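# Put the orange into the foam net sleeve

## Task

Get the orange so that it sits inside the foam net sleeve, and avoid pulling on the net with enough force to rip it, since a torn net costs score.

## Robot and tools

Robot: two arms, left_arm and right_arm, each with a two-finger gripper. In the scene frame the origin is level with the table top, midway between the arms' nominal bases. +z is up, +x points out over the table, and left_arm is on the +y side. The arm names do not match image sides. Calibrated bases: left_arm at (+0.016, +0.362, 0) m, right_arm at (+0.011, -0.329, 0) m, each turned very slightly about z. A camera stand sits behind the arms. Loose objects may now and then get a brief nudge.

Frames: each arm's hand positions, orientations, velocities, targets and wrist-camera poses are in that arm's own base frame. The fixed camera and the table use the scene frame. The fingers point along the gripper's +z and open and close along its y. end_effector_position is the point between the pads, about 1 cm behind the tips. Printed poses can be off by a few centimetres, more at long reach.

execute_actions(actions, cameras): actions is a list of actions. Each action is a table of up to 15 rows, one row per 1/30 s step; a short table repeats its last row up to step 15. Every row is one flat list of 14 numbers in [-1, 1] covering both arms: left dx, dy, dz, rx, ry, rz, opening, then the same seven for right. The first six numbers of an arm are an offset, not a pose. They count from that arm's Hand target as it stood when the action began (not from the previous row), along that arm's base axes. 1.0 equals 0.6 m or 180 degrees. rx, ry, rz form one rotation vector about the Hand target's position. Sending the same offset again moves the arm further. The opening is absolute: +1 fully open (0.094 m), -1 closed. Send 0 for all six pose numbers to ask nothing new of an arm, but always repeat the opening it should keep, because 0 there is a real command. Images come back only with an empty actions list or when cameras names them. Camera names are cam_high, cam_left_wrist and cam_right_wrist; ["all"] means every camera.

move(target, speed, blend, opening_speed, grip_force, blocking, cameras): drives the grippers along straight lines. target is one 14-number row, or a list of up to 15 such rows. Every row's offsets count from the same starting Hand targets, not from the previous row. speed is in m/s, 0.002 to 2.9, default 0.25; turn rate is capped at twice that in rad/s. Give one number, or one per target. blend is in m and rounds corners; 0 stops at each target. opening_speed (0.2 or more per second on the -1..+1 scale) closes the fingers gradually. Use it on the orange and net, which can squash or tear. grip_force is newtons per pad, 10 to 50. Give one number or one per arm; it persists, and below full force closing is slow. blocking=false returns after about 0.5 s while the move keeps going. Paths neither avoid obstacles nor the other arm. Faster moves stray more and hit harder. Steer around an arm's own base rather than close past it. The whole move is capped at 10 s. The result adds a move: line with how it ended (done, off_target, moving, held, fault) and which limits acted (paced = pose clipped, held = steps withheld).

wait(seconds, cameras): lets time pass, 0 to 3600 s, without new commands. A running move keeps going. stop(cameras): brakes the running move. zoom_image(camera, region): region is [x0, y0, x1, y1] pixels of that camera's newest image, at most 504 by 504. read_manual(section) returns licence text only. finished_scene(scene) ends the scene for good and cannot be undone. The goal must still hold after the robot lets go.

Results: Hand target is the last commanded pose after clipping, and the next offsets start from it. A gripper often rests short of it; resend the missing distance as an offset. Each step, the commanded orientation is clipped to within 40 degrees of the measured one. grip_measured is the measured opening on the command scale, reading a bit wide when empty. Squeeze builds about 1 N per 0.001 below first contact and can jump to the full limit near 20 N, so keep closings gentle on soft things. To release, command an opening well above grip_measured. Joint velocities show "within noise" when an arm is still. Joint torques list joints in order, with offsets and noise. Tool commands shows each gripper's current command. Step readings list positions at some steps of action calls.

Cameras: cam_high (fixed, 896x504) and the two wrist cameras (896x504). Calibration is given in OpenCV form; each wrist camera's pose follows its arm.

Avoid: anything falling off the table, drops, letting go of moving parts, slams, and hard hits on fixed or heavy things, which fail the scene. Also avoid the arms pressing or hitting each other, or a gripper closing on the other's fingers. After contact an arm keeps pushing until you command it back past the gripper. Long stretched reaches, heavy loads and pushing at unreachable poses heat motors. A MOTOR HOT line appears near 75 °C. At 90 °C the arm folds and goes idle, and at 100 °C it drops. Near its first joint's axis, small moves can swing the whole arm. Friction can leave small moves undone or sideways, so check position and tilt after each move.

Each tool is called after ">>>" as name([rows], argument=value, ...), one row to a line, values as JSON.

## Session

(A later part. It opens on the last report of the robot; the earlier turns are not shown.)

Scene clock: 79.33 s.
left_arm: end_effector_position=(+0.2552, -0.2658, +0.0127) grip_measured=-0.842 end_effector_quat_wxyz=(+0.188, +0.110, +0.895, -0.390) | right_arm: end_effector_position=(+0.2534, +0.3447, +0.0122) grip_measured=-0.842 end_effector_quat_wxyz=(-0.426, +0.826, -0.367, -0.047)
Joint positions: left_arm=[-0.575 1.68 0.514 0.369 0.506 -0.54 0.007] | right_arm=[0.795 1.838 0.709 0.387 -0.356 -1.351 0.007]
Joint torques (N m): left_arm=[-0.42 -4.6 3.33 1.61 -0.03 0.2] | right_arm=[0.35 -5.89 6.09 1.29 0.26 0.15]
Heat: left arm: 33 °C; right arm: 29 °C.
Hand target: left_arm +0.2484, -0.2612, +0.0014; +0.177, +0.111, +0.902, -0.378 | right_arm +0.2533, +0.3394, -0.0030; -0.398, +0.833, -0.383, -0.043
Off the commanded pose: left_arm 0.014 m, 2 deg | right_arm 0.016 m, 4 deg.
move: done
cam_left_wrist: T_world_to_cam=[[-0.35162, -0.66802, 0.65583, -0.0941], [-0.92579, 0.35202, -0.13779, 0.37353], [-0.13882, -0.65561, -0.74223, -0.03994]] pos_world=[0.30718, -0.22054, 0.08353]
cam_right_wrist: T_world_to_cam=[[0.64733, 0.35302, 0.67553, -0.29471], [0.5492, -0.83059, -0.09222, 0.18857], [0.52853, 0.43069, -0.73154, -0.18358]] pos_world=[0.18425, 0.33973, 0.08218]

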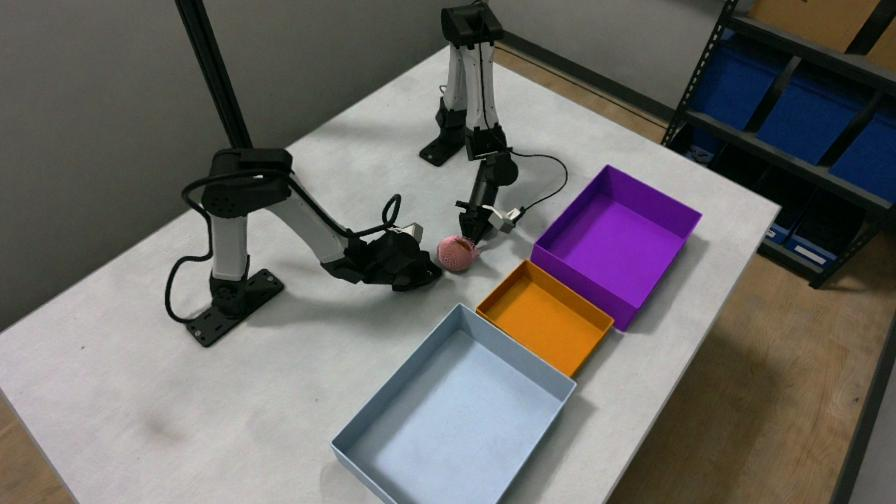

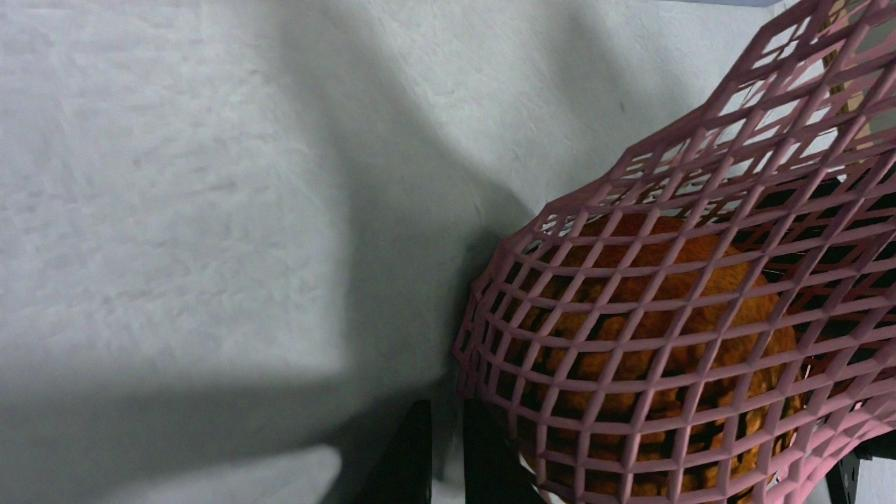

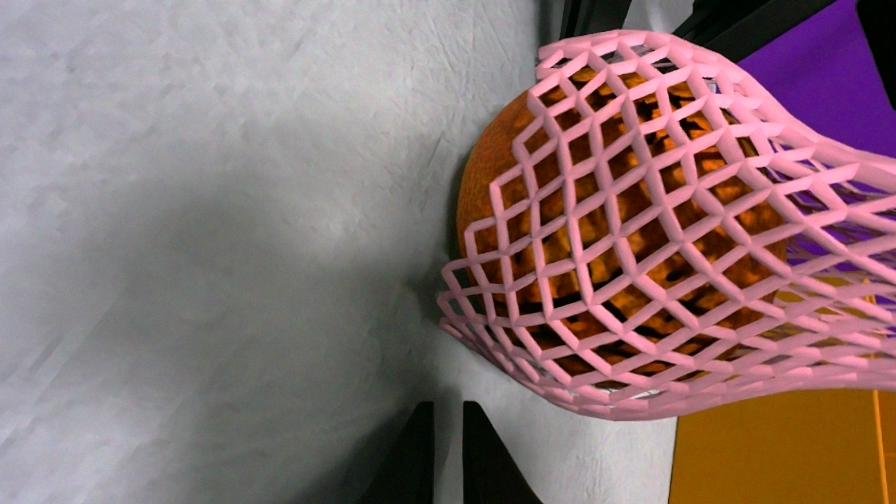

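>>> move([
  [0.0203, 0.0083, 0.0282, -0.0152, -0.0049, 0.0095, -0.84, 0.024, -0.0057, 0.0405, 0.0181, -0.006, -0.0095, -0.84],
  [0.0512, 0.024, 0.0788, -0.0424, -0.0137, 0.0255, -0.84, 0.0615, -0.018, 0.108, 0.0484, -0.0159, -0.0255, -0.84],
], speed=0.1, blend=0.01, cameras=["all"])

Scene clock: 84.37 s.
left_arm: end_effector_position=(+0.2786, -0.2475, +0.0417) grip_measured=-0.842 end_effector_quat_wxyz=(+0.214, +0.073, +0.879, -0.420) | right_arm: end_effector_position=(+0.2844, +0.3241, +0.0471) grip_measured=-0.841 end_effector_quat_wxyz=(-0.458, +0.792, -0.403, -0.033)
Joint positions: left_arm=[-0.47 1.606 0.514 0.368 0.574 -0.569 0.007] | right_arm=[0.701 1.742 0.709 0.361 -0.379 -1.314 0.007]
Joint torques (N m): left_arm=[0.47 -7.23 4.56 1.82 0.26 -0.01] | right_arm=[-0.66 -9.13 7.88 1.67 -0.12 0.26]
Heat: left arm: 33 °C; right arm: 29 °C.
Hand target: left_arm +0.2790, -0.2469, +0.0487; +0.219, +0.071, +0.874, -0.427 | right_arm +0.2901, +0.3286, +0.0617; -0.471, +0.785, -0.401, -0.035
Off the commanded pose: left_arm 0.007 m, 1 deg | right_arm 0.016 m, 2 deg.
move: off_target (right_arm)
cam_left_wrist: T_world_to_cam=[[-0.31697, -0.63451, 0.70493, -0.09617], [-0.94537, 0.27102, -0.18114, 0.37998], [-0.07612, -0.72384, -0.68576, -0.03993]] pos_world=[0.3257, -0.19291, 0.10924]
cam_right_wrist: T_world_to_cam=[[0.668, 0.24064, 0.70418, -0.30194], [0.46601, -0.87303, -0.14373, 0.19749], [0.58018, 0.42416, -0.69532, -0.17982]] pos_world=[0.21399, 0.32134, 0.11597]

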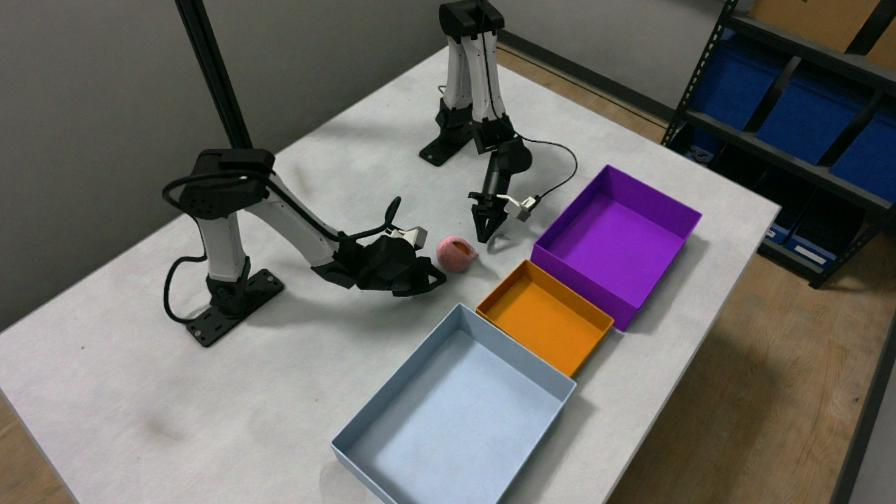

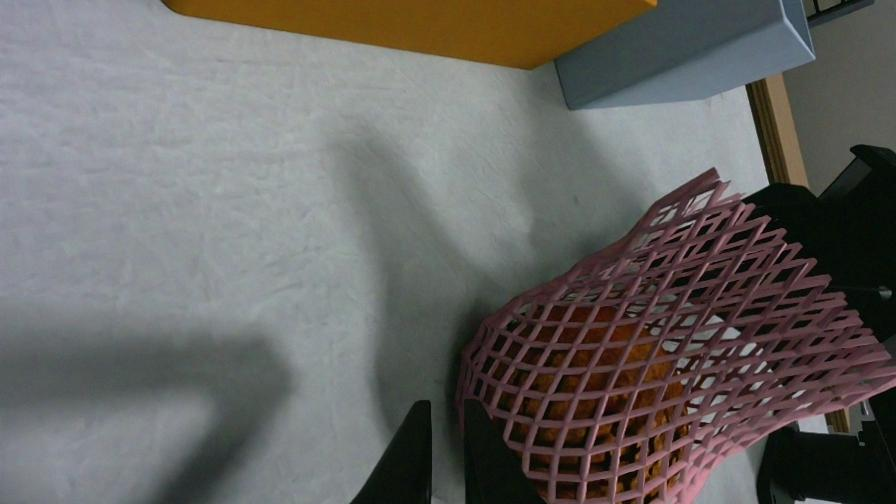

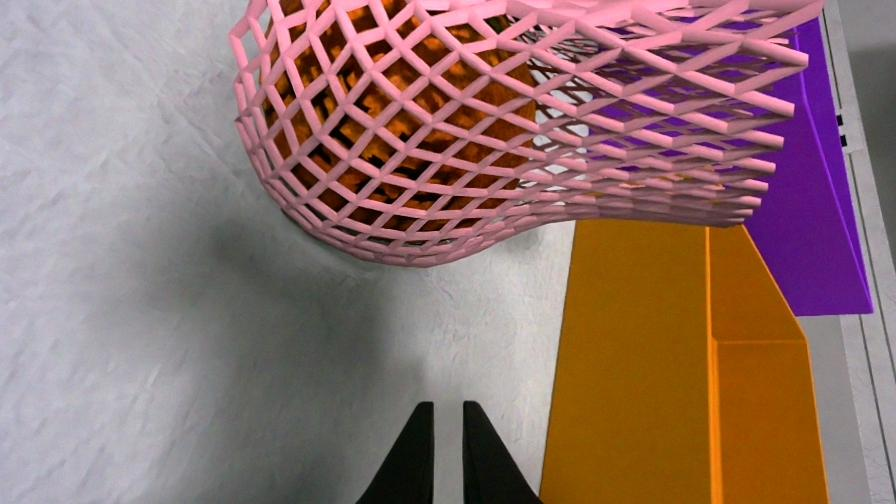

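>>> zoom_image(camera="cam_high", region=[425, 220, 495, 290])

>>> zoom_image(camera="cam_right_wrist", region=[200, 0, 560, 280])

>>> zoom_image(camera="cam_left_wrist", region=[430, 150, 896, 504])

Scaled by 7.200.

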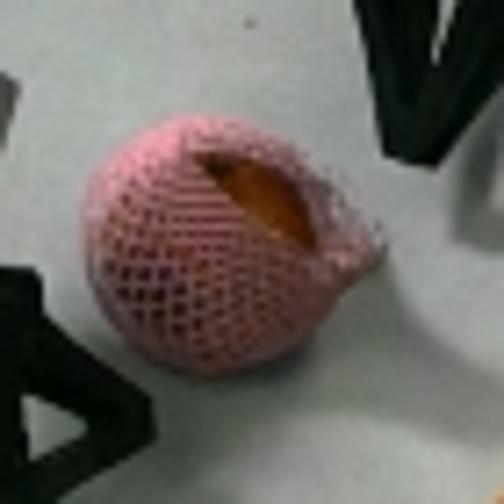

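Scaled by 1.400.

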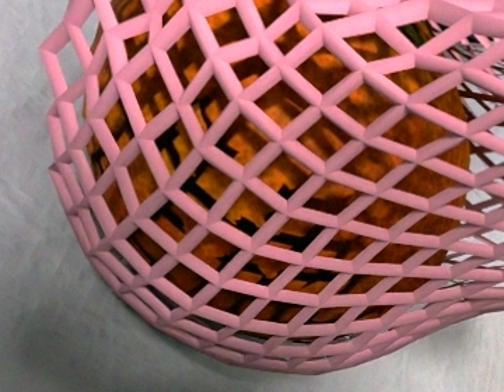

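Scaled by 1.082.

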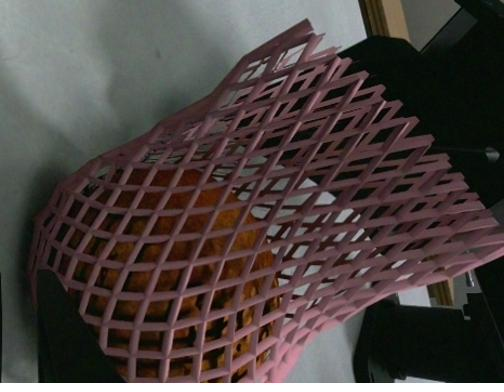

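>>> finished_scene(scene=1)

The scene is finished: the task was done.


## Next scene

The same job, from a new start.

>>> execute_actions(actions=[])

Scene clock: 0.00 s.
left_arm: end_effector_position=(+0.2739, -0.3063, +0.0857) grip_measured=-0.987 end_effector_quat_wxyz=(+0.264, +0.089, +0.765, -0.581) | right_arm: end_effector_position=(+0.2847, +0.3002, +0.0861) grip_measured=-0.983 end_effector_quat_wxyz=(-0.629, +0.702, -0.324, -0.073)
Joint positions: left_arm=[-0.575 1.849 0.444 1.165 0.671 -0.877 0.001] | right_arm=[0.538 1.843 0.471 1.112 -0.699 -1.193 0.001]
Joint velocities: within noise
Joint torques (N m): no reading
Heat: left arm: 27 °C; right arm: 24 °C.
Hand target: left_arm +0.2757, -0.3072, +0.0901; +0.270, +0.092, +0.761, -0.583 | right_arm +0.2860, +0.3004, +0.0869; -0.630, +0.702, -0.325, -0.071
Tool commands: left_gripper/opening=-1.0 right_gripper/opening=-1.0
camera_calibration:
cam_left_wrist: T_world_to_cam=[[-0.45148, -0.30747, 0.83763, -0.04025], [-0.88972, 0.22621, -0.39652, 0.38886], [-0.06756, -0.92428, -0.3757, -0.14292]] pos_world=[0.31815, -0.23243, 0.13421]
cam_right_wrist: T_world_to_cam=[[0.54689, -0.0186, 0.837, -0.22295], [0.56906, -0.72504, -0.38793, 0.12933], [0.61407, 0.68846, -0.38593, -0.25839]] pos_world=[0.20701, 0.26751, 0.13706]

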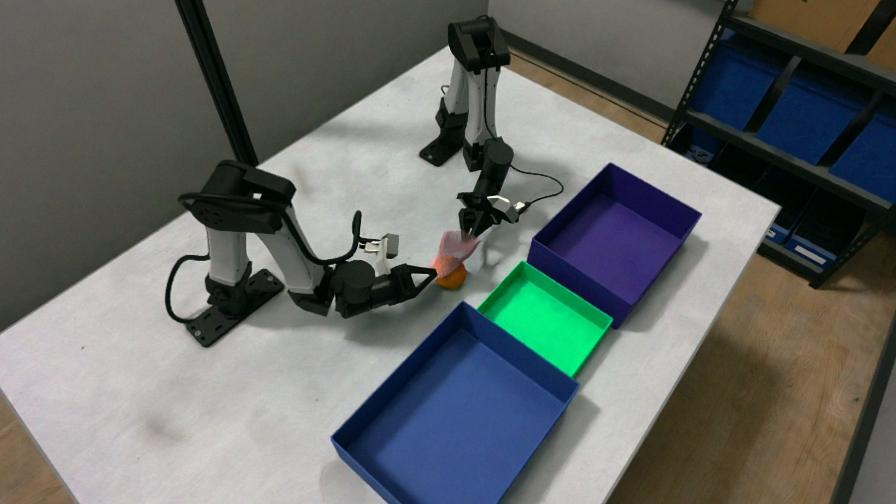

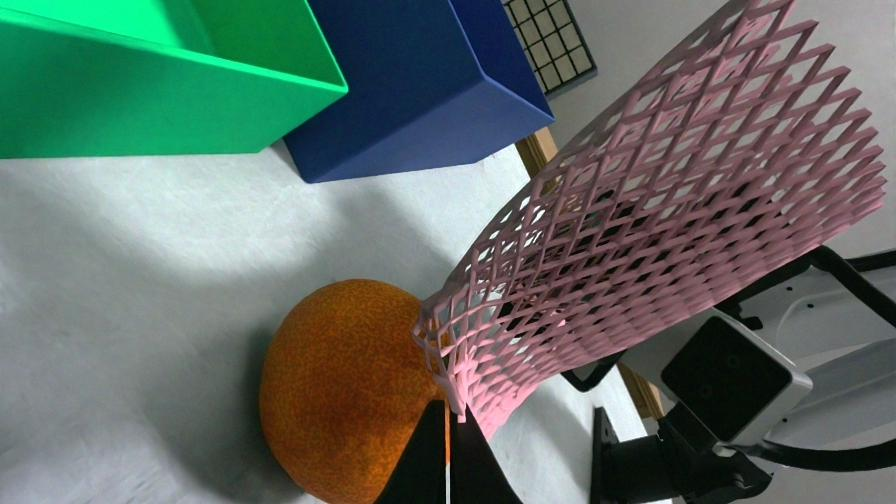

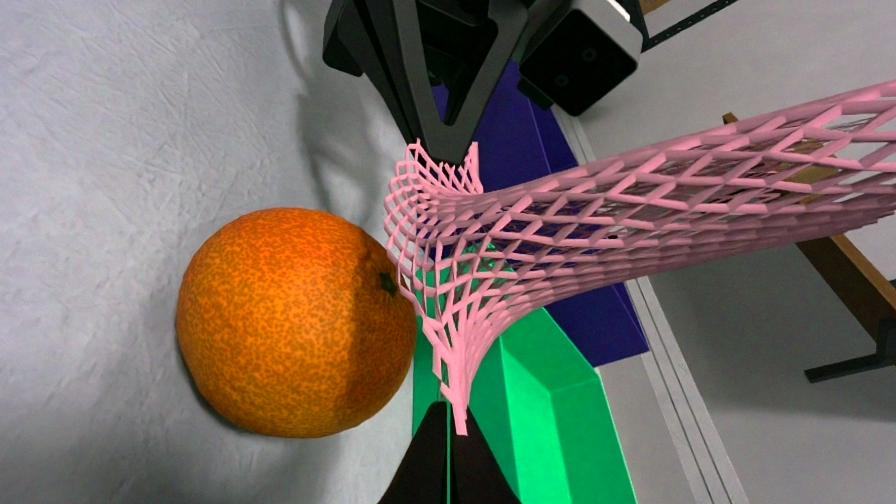

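>>> move([
  [0.0078, -0.003, -0.0367, 0.1481, 0.0476, 0, -1, -0.0058, -0.0017, -0.042, -0.1425, 0.0467, 0, -1],
], speed=0.15, cameras=["cam_left_wrist", "cam_right_wrist"])

Scene clock: 10.53 s.
left_arm: end_effector_position=(+0.2746, -0.3078, +0.0600) grip_measured=-0.987 end_effector_quat_wxyz=(+0.172, +0.105, +0.892, -0.404) | right_arm: end_effector_position=(+0.2789, +0.2997, +0.0581) grip_measured=-0.983 end_effector_quat_wxyz=(-0.439, +0.814, -0.376, -0.062)
Joint positions: left_arm=[-0.64 1.664 0.748 0.143 0.495 -0.618 0.001] | right_arm=[0.611 1.664 0.731 0.16 -0.513 -1.444 0.001]
Joint torques (N m): left_arm=[-0.35 -8.09 7.62 1.54 -0.18 0.19] | right_arm=[0.38 -7.66 7.21 1.34 0.18 0.09]
Heat: left arm: 27 °C; right arm: 26 °C.
Hand target: left_arm +0.2802, -0.3091, +0.0680; +0.184, +0.108, +0.892, -0.397 | right_arm +0.2825, +0.2993, +0.0616; -0.433, +0.817, -0.377, -0.048
Off the commanded pose: left_arm 0.010 m, 2 deg | right_arm 0.005 m, 2 deg.
move: done
cam_left_wrist: T_world_to_cam=[[-0.33494, -0.64727, 0.68473, -0.14634], [-0.92663, 0.35801, -0.11485, 0.41342], [-0.1708, -0.67296, -0.71969, -0.02757]] pos_world=[0.32936, -0.26128, 0.12784]
cam_right_wrist: T_world_to_cam=[[0.66683, 0.31753, 0.67417, -0.3211], [0.53678, -0.8322, -0.13898, 0.14797], [0.51692, 0.45456, -0.72538, -0.14834]] pos_world=[0.21137, 0.29253, 0.12944]

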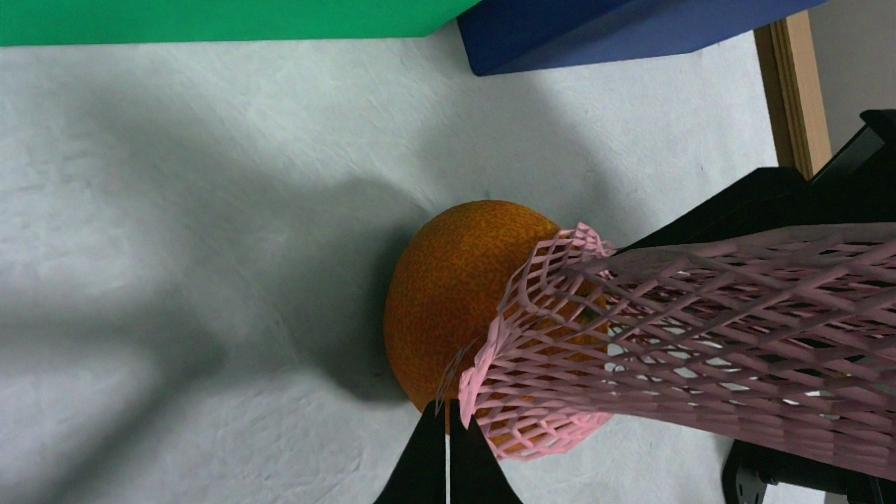

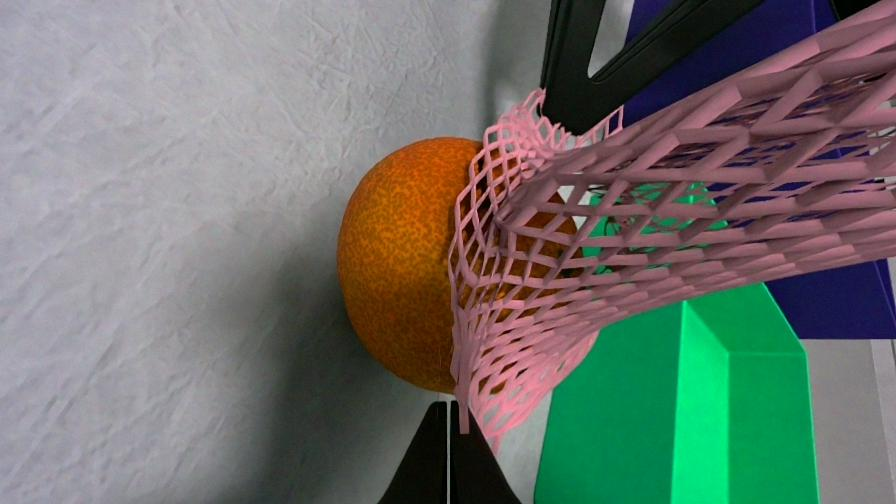

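>>> move([
  [-0.0115, 0.0027, -0.0774, 0.0095, 0.0031, 0, -1, -0.0202, -0.0053, -0.079, -0.0146, 0.0049, 0, -1],
], speed=0.06, cameras=["cam_left_wrist", "cam_right_wrist"])

Scene clock: 17.50 s.
left_arm: end_effector_position=(+0.2784, -0.3136, +0.0402) grip_measured=-0.987 end_effector_quat_wxyz=(+0.189, +0.112, +0.888, -0.405) | right_arm: end_effector_position=(+0.2783, +0.3031, +0.0360) grip_measured=-0.984 end_effector_quat_wxyz=(-0.442, +0.816, -0.369, -0.044)
Joint positions: left_arm=[-0.655 1.742 0.714 0.288 0.472 -0.614 0.001] | right_arm=[0.634 1.73 0.682 0.299 -0.475 -1.448 0.001]
Joint torques (N m): left_arm=[-0.47 -5.16 3.89 1.7 -0.17 0.19] | right_arm=[0.55 -4.75 3.67 1.47 0.2 0.11]
Heat: left arm: 29 °C; right arm: 26 °C.
Hand target: left_arm +0.2734, -0.3074, +0.0216; +0.179, +0.109, +0.899, -0.384 | right_arm +0.2705, +0.2961, +0.0143; -0.411, +0.826, -0.382, -0.046
Off the commanded pose: left_arm 0.020 m, 3 deg | right_arm 0.024 m, 4 deg.
move: off_target (left_arm, right_arm)
cam_left_wrist: T_world_to_cam=[[-0.36082, -0.64341, 0.67515, -0.12643], [-0.92156, 0.35719, -0.15211, 0.41663], [-0.14329, -0.67708, -0.72183, -0.05395]] pos_world=[0.3306, -0.26669, 0.1098]
cam_right_wrist: T_world_to_cam=[[0.64249, 0.32215, 0.69529, -0.30225], [0.53898, -0.83495, -0.11119, 0.1473], [0.54471, 0.44618, -0.71008, -0.1714]] pos_world=[0.20816, 0.29683, 0.10482]

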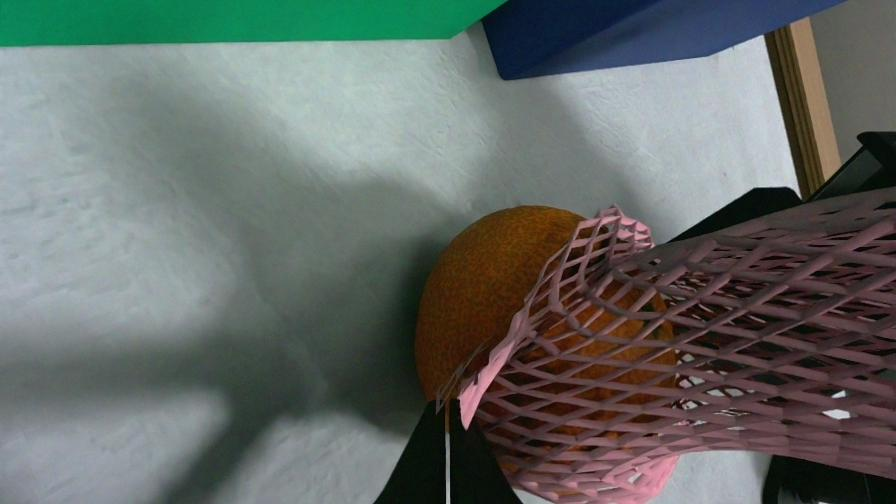

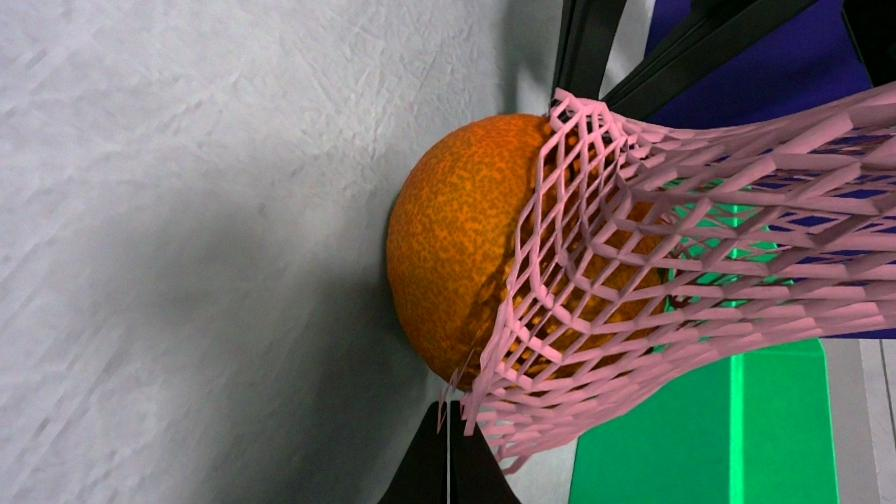

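>>> move([
  [-0.0058, 0.0083, -0.0385, 0.0061, 0.002, 0, -1, -0.0005, -0.001, -0.033, -0.0045, 0.0015, 0, -1],
], speed=0.06, cameras=["cam_left_wrist", "cam_right_wrist"])

Scene clock: 20.73 s.
left_arm: end_effector_position=(+0.2768, -0.3123, +0.0218) grip_measured=-0.987 end_effector_quat_wxyz=(+0.191, +0.117, +0.887, -0.404) | right_arm: end_effector_position=(+0.2798, +0.3060, +0.0212) grip_measured=-0.984 end_effector_quat_wxyz=(-0.444, +0.817, -0.365, -0.042)
Joint positions: left_arm=[-0.655 1.8 0.68 0.38 0.472 -0.604 0.001] | right_arm=[0.638 1.794 0.669 0.382 -0.473 -1.453 0.001]
Joint torques (N m): left_arm=[-0.34 -5 3.43 1.58 -0.27 0.21] | right_arm=[0.62 -4.44 3.15 1.31 0.32 0.09]
Heat: left arm: 29 °C; right arm: 26 °C.
Hand target: left_arm +0.2698, -0.3024, -0.0016; +0.175, +0.110, +0.903, -0.376 | right_arm +0.2700, +0.2956, -0.0056; -0.405, +0.829, -0.383, -0.045
Off the commanded pose: left_arm 0.026 m, 4 deg | right_arm 0.030 m, 5 deg.
move: off_target (left_arm, right_arm)
cam_left_wrist: T_world_to_cam=[[-0.37002, -0.64281, 0.67073, -0.11094], [-0.91824, 0.36273, -0.15894, 0.4129], [-0.14113, -0.6747, -0.72447, -0.06642]] pos_world=[0.32872, -0.2659, 0.09191]
cam_right_wrist: T_world_to_cam=[[0.63337, 0.32447, 0.70254, -0.29219], [0.54496, -0.83158, -0.10723, 0.14454], [0.54942, 0.45077, -0.70352, -0.18685]] pos_world=[0.20895, 0.29923, 0.08932]

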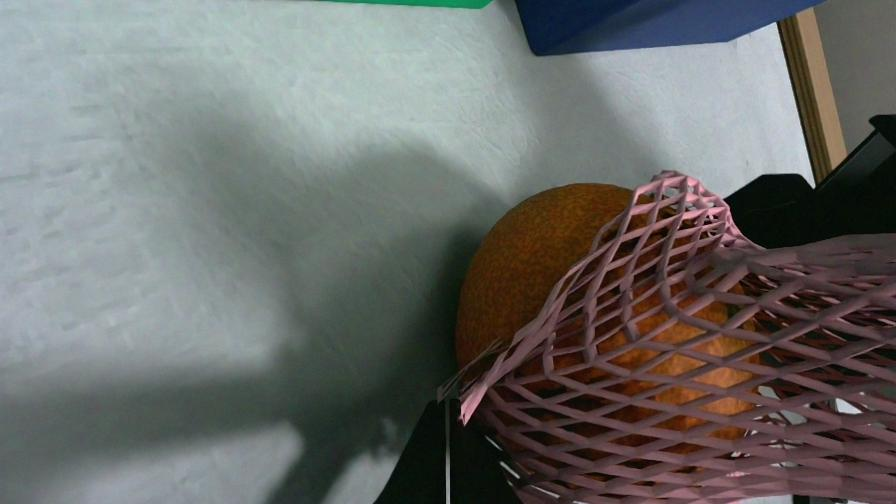

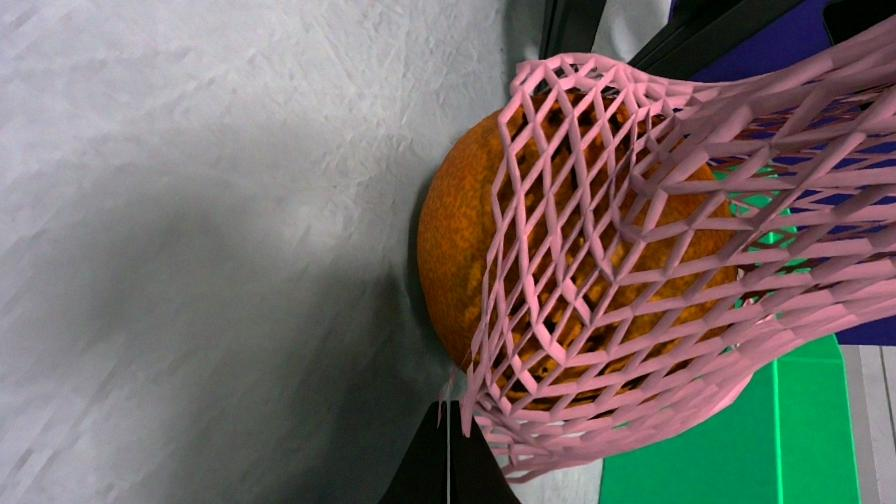

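>>> move([
  [0.0102, 0.0083, -0.008, 0, 0, 0, -1, 0.0132, -0.0135, -0.0078, 0, 0, 0, -1],
], speed=0.05, cameras=["cam_left_wrist", "cam_right_wrist"])

Scene clock: 24.00 s.
left_arm: end_effector_position=(+0.2807, -0.3102, +0.0156) grip_measured=-0.987 end_effector_quat_wxyz=(+0.196, +0.122, +0.887, -0.400) | right_arm: end_effector_position=(+0.2861, +0.3007, +0.0144) grip_measured=-0.984 end_effector_quat_wxyz=(-0.442, +0.820, -0.362, -0.032)
Joint positions: left_arm=[-0.645 1.825 0.68 0.402 0.471 -0.583 0.001] | right_arm=[0.619 1.819 0.669 0.4 -0.47 -1.482 0.001]
Joint torques (N m): left_arm=[0.88 -5.23 3.79 1.45 -0.08 0.14] | right_arm=[-0.92 -4.85 3.58 1.16 0.07 0.1]
Heat: left arm: 29 °C; right arm: 26 °C.
Hand target: left_arm +0.2760, -0.2975, -0.0062; +0.175, +0.110, +0.903, -0.376 | right_arm +0.2780, +0.2875, -0.0102; -0.405, +0.829, -0.383, -0.045
Off the commanded pose: left_arm 0.026 m, 4 deg | right_arm 0.029 m, 5 deg.
move: off_target (left_arm, right_arm)
cam_left_wrist: T_world_to_cam=[[-0.38104, -0.6469, 0.66055, -0.10193], [-0.91495, 0.3666, -0.16877, 0.41509], [-0.13298, -0.66868, -0.73157, -0.06922]] pos_world=[0.33174, -0.26439, 0.08675]
cam_right_wrist: T_world_to_cam=[[0.62242, 0.33187, 0.70885, -0.28884], [0.54417, -0.83444, -0.08716, 0.1368], [0.56256, 0.43998, -0.69996, -0.19326]] pos_world=[0.21405, 0.29503, 0.08139]

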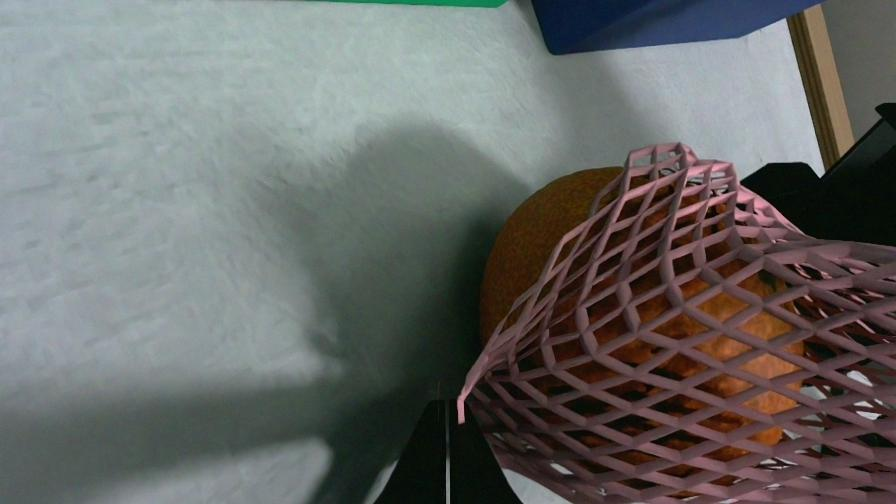

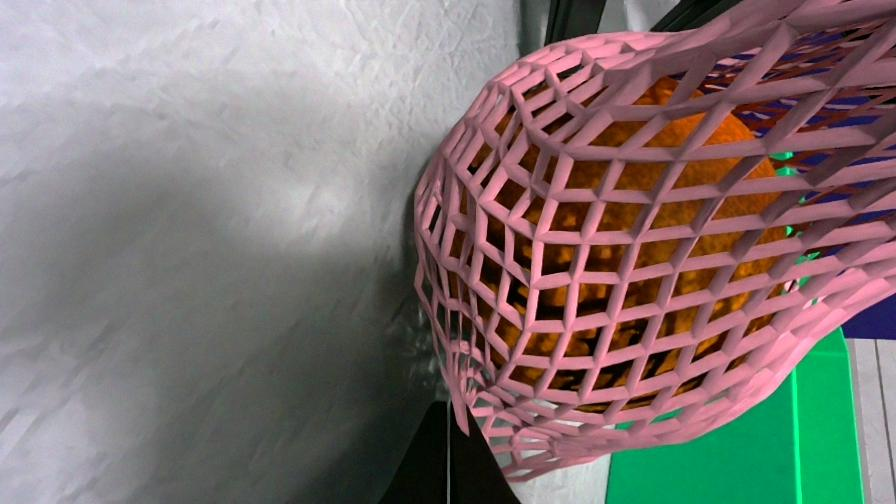

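>>> move([
  [0.0133, 0, 0, -0.0093, -0.0029, 0, -1, 0.0133, 0, 0.0017, 0.0093, -0.003, 0, -1],
], speed=0.05, cameras=["cam_left_wrist", "cam_right_wrist"])

Scene clock: 28.00 s.
left_arm: end_effector_position=(+0.2863, -0.3084, +0.0125) grip_measured=-0.987 end_effector_quat_wxyz=(+0.198, +0.120, +0.883, -0.409) | right_arm: end_effector_position=(+0.2913, +0.2984, +0.0117) grip_measured=-0.984 end_effector_quat_wxyz=(-0.450, +0.816, -0.362, -0.035)
Joint positions: left_arm=[-0.623 1.854 0.68 0.443 0.499 -0.579 0.001] | right_arm=[0.597 1.844 0.669 0.435 -0.498 -1.487 0.001]
Joint torques (N m): left_arm=[0.91 -5.42 4.16 1.51 -0.07 0.15] | right_arm=[-1.28 -5.2 4.11 1.2 0 0.01]
Heat: left arm: 29 °C; right arm: 26 °C.
Hand target: left_arm +0.2840, -0.2975, -0.0063; +0.180, +0.109, +0.897, -0.389 | right_arm +0.2860, +0.2874, -0.0092; -0.418, +0.823, -0.380, -0.047
Off the commanded pose: left_arm 0.022 m, 4 deg | right_arm 0.024 m, 5 deg.
move: off_target (left_arm, right_arm)
cam_left_wrist: T_world_to_cam=[[-0.38258, -0.63246, 0.67352, -0.09197], [-0.91432, 0.36402, -0.17753, 0.41813], [-0.13289, -0.68373, -0.71753, -0.07436]] pos_world=[0.33724, -0.26122, 0.08282]
cam_right_wrist: T_world_to_cam=[[0.62166, 0.3189, 0.71543, -0.28541], [0.54512, -0.83203, -0.10279, 0.13103], [0.56248, 0.45389, -0.69108, -0.20134]] pos_world=[0.21925, 0.29143, 0.07852]

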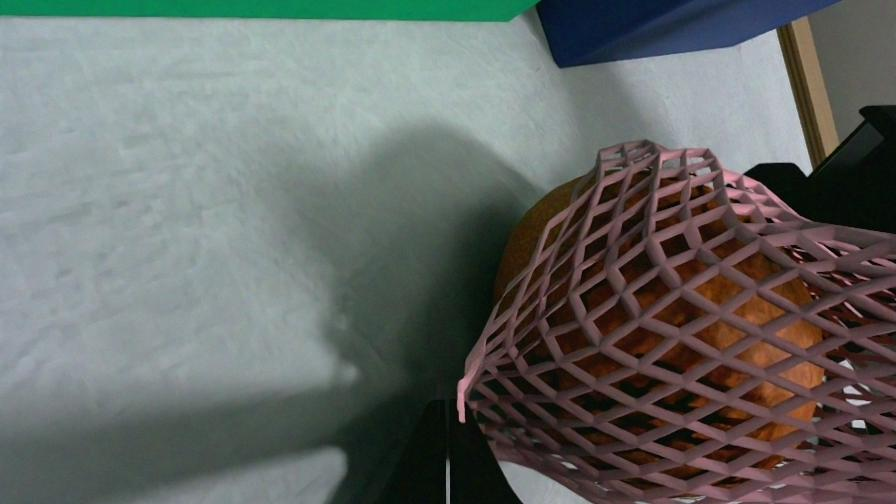

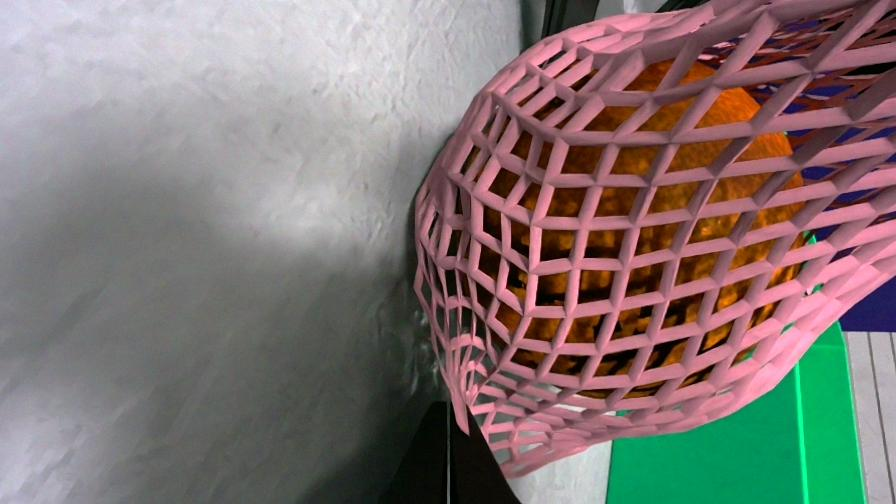

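>>> move([
  [0.0047, -0.0035, 0.0228, -0.0106, -0.0034, 0, -0.84, 0.0048, 0.0034, 0.0235, 0.0106, -0.0035, 0, -0.84],
], opening_speed=0.3, speed=0.05, cameras=["all"])

Scene clock: 30.67 s.
left_arm: end_effector_position=(+0.2880, -0.3041, +0.0110) grip_measured=-0.842 end_effector_quat_wxyz=(+0.194, +0.114, +0.885, -0.408) | right_arm: end_effector_position=(+0.2920, +0.2963, +0.0119) grip_measured=-0.842 end_effector_quat_wxyz=(-0.451, +0.814, -0.363, -0.040)
Joint positions: left_arm=[-0.61 1.854 0.68 0.431 0.507 -0.579 0.007] | right_arm=[0.586 1.844 0.669 0.431 -0.513 -1.487 0.007]
Joint torques (N m): left_arm=[0.49 -7.87 4.44 1.61 0.09 0.05] | right_arm=[-0.83 -7.65 4.46 1.21 -0.07 0.16]
Heat: left arm: 29 °C; right arm: 26 °C.
Hand target: left_arm +0.2868, -0.2996, +0.0074; +0.187, +0.108, +0.889, -0.403 | right_arm +0.2889, +0.2895, +0.0049; -0.434, +0.817, -0.377, -0.049
Off the commanded pose: left_arm 0.006 m, 1 deg | right_arm 0.010 m, 3 deg.
move: off_target (right_arm)
cam_left_wrist: T_world_to_cam=[[-0.36892, -0.63723, 0.67663, -0.09297], [-0.91938, 0.35711, -0.16496, 0.41703], [-0.13651, -0.68294, -0.71761, -0.07106]] pos_world=[0.33942, -0.2567, 0.0807]
cam_right_wrist: T_world_to_cam=[[0.62818, 0.31455, 0.71166, -0.28582], [0.54428, -0.83126, -0.11303, 0.12893], [0.55602, 0.45834, -0.69338, -0.19996]] pos_world=[0.22056, 0.28873, 0.07933]

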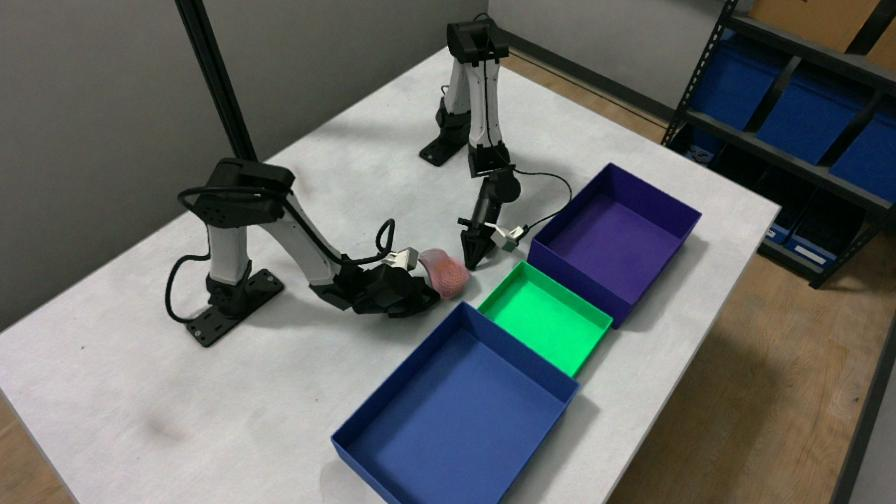

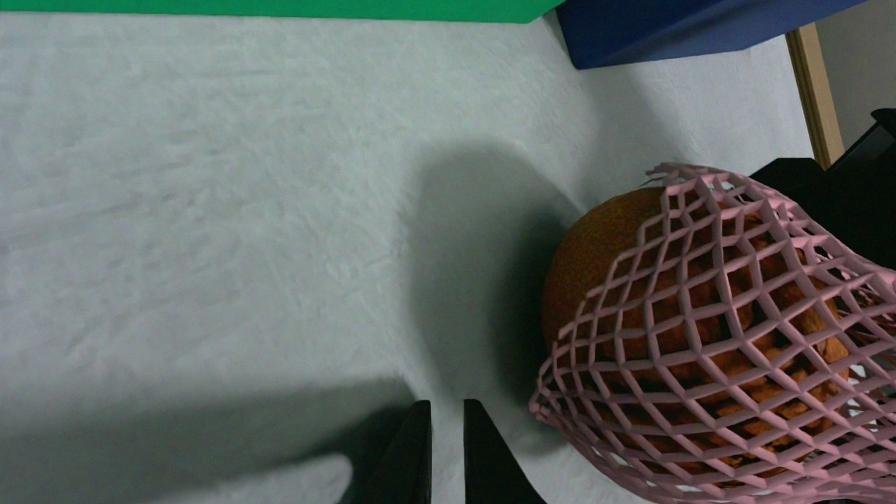

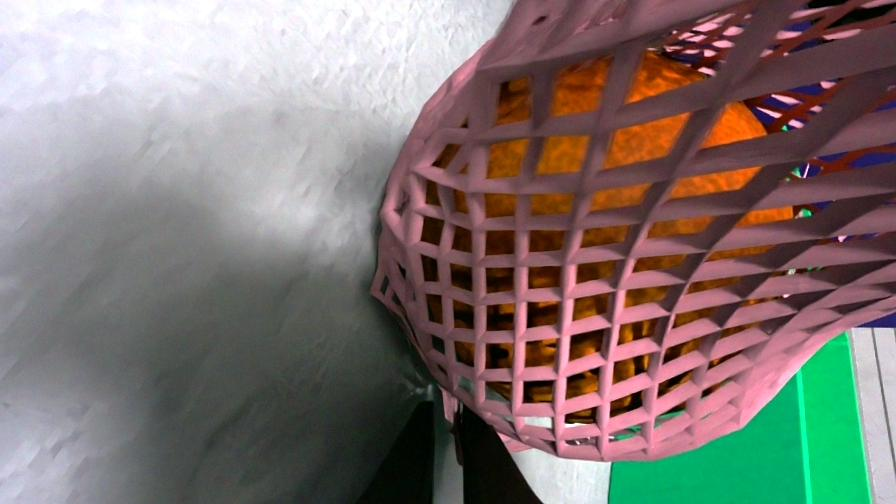

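>>> zoom_image(camera="cam_high", region=[400, 230, 500, 320])

>>> zoom_image(camera="cam_left_wrist", region=[480, 120, 896, 504])

>>> zoom_image(camera="cam_right_wrist", region=[340, 250, 640, 504])

Scaled by 5.040.

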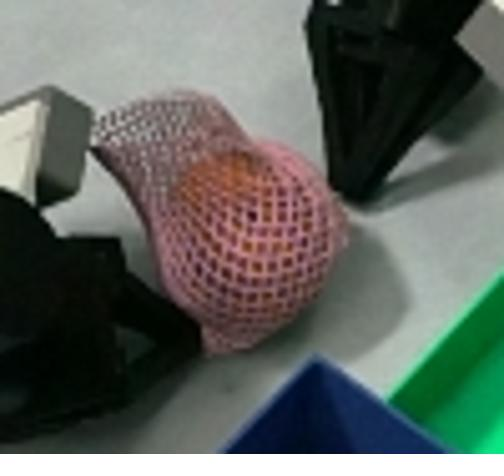

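Scaled by 1.212.

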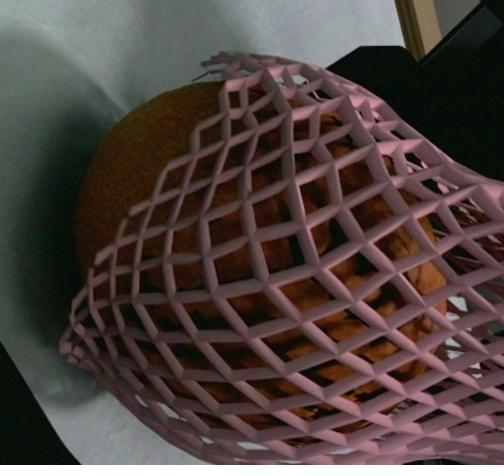

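Scaled by 1.680.

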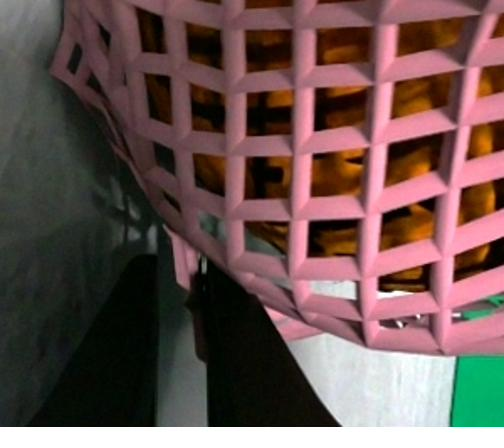

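>>> move([
  [-0.025, 0.0767, 0.0792, 0, 0, 0, -0.84, -0.0262, -0.0763, 0.0788, 0, 0, 0, -0.84],
], speed=0.08, cameras=["all"])

Scene clock: 35.67 s.
left_arm: end_effector_position=(+0.2752, -0.2564, +0.0521) grip_measured=-0.842 end_effector_quat_wxyz=(+0.187, +0.104, +0.891, -0.401) | right_arm: end_effector_position=(+0.2758, +0.2462, +0.0500) grip_measured=-0.841 end_effector_quat_wxyz=(-0.432, +0.816, -0.381, -0.047)
Joint positions: left_arm=[-0.496 1.58 0.623 0.145 0.574 -0.498 0.007] | right_arm=[0.468 1.567 0.619 0.108 -0.579 -1.574 0.007]
Joint torques (N m): left_arm=[0.51 -7.82 4.66 1.56 0.28 0.16] | right_arm=[-0.69 -7.16 4.6 1.45 -0.26 0.06]
Heat: left arm: 30 °C; right arm: 27 °C.
Hand target: left_arm +0.2719, -0.2535, +0.0550; +0.187, +0.108, +0.889, -0.403 | right_arm +0.2730, +0.2437, +0.0521; -0.434, +0.817, -0.377, -0.049
Off the commanded pose: left_arm 0.005 m, 1 deg | right_arm 0.004 m, 1 deg.
move: done
cam_left_wrist: T_world_to_cam=[[-0.34365, -0.65404, 0.67389, -0.10623], [-0.92853, 0.344, -0.13964, 0.39292], [-0.14048, -0.67372, -0.72551, -0.00685]] pos_world=[0.32737, -0.20925, 0.12149]
cam_right_wrist: T_world_to_cam=[[0.66243, 0.32319, 0.67582, -0.29688], [0.524, -0.84462, -0.10971, 0.10922], [0.53536, 0.42681, -0.72886, -0.12638]] pos_world=[0.20709, 0.24214, 0.1205]

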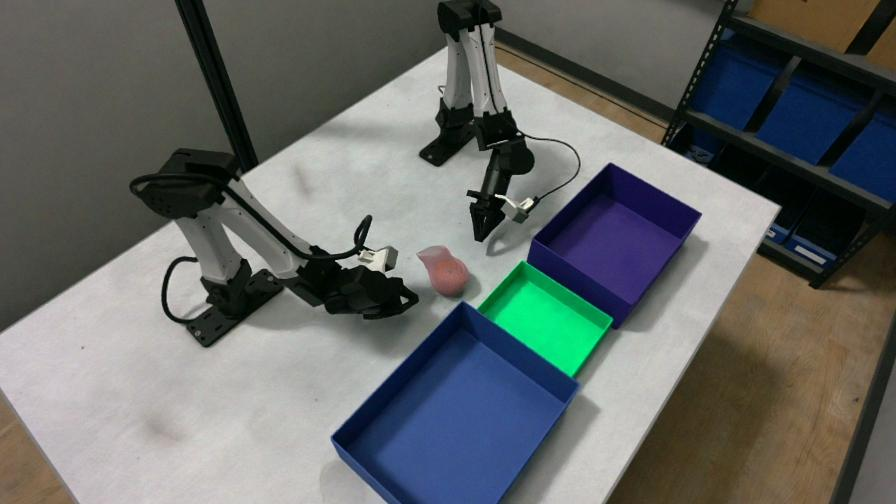

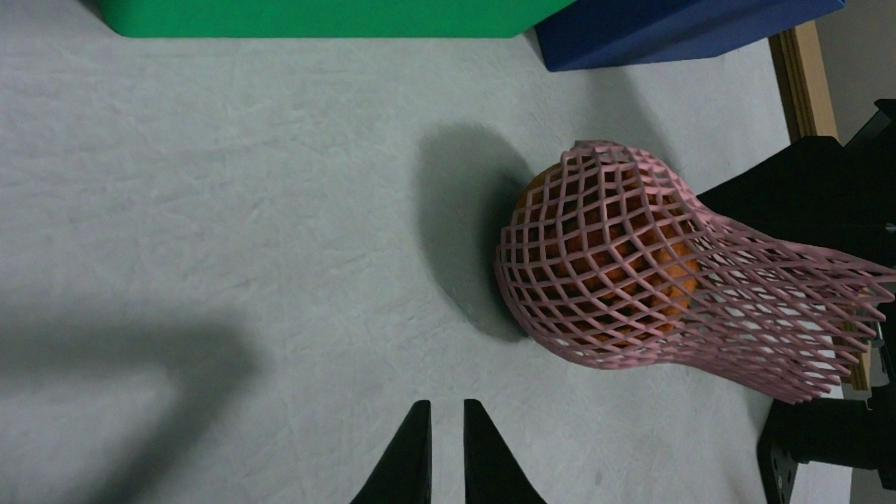

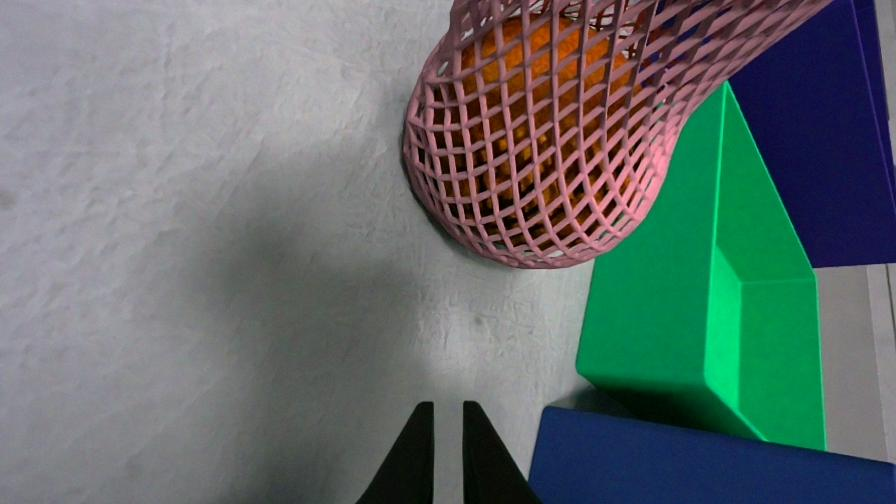

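>>> zoom_image(camera="cam_left_wrist", region=[460, 110, 760, 400])

>>> zoom_image(camera="cam_high", region=[405, 230, 495, 310])

>>> zoom_image(camera="cam_right_wrist", region=[380, 0, 740, 300])

Scaled by 1.680.

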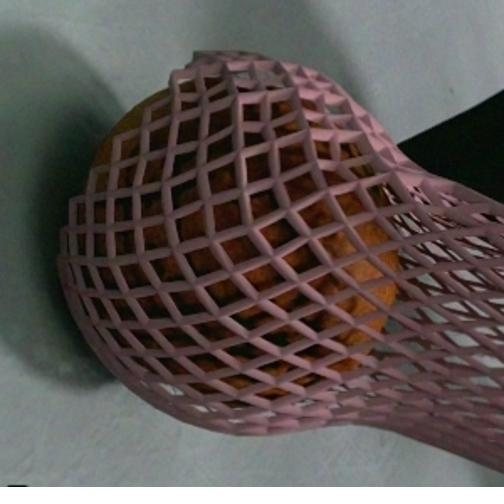

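Scaled by 5.600.

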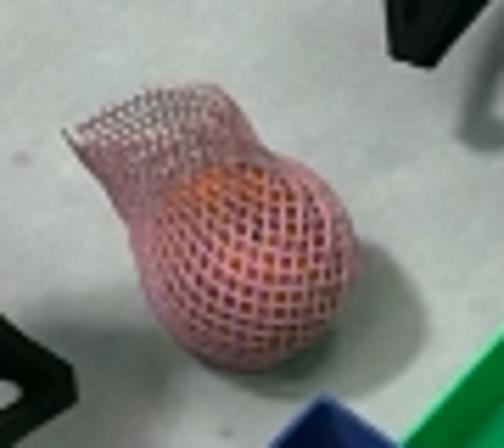

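Scaled by 1.400.

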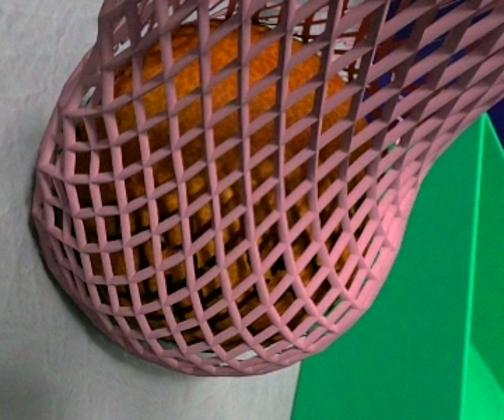

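>>> finished_scene(scene=2)

The scene is finished: the task was done.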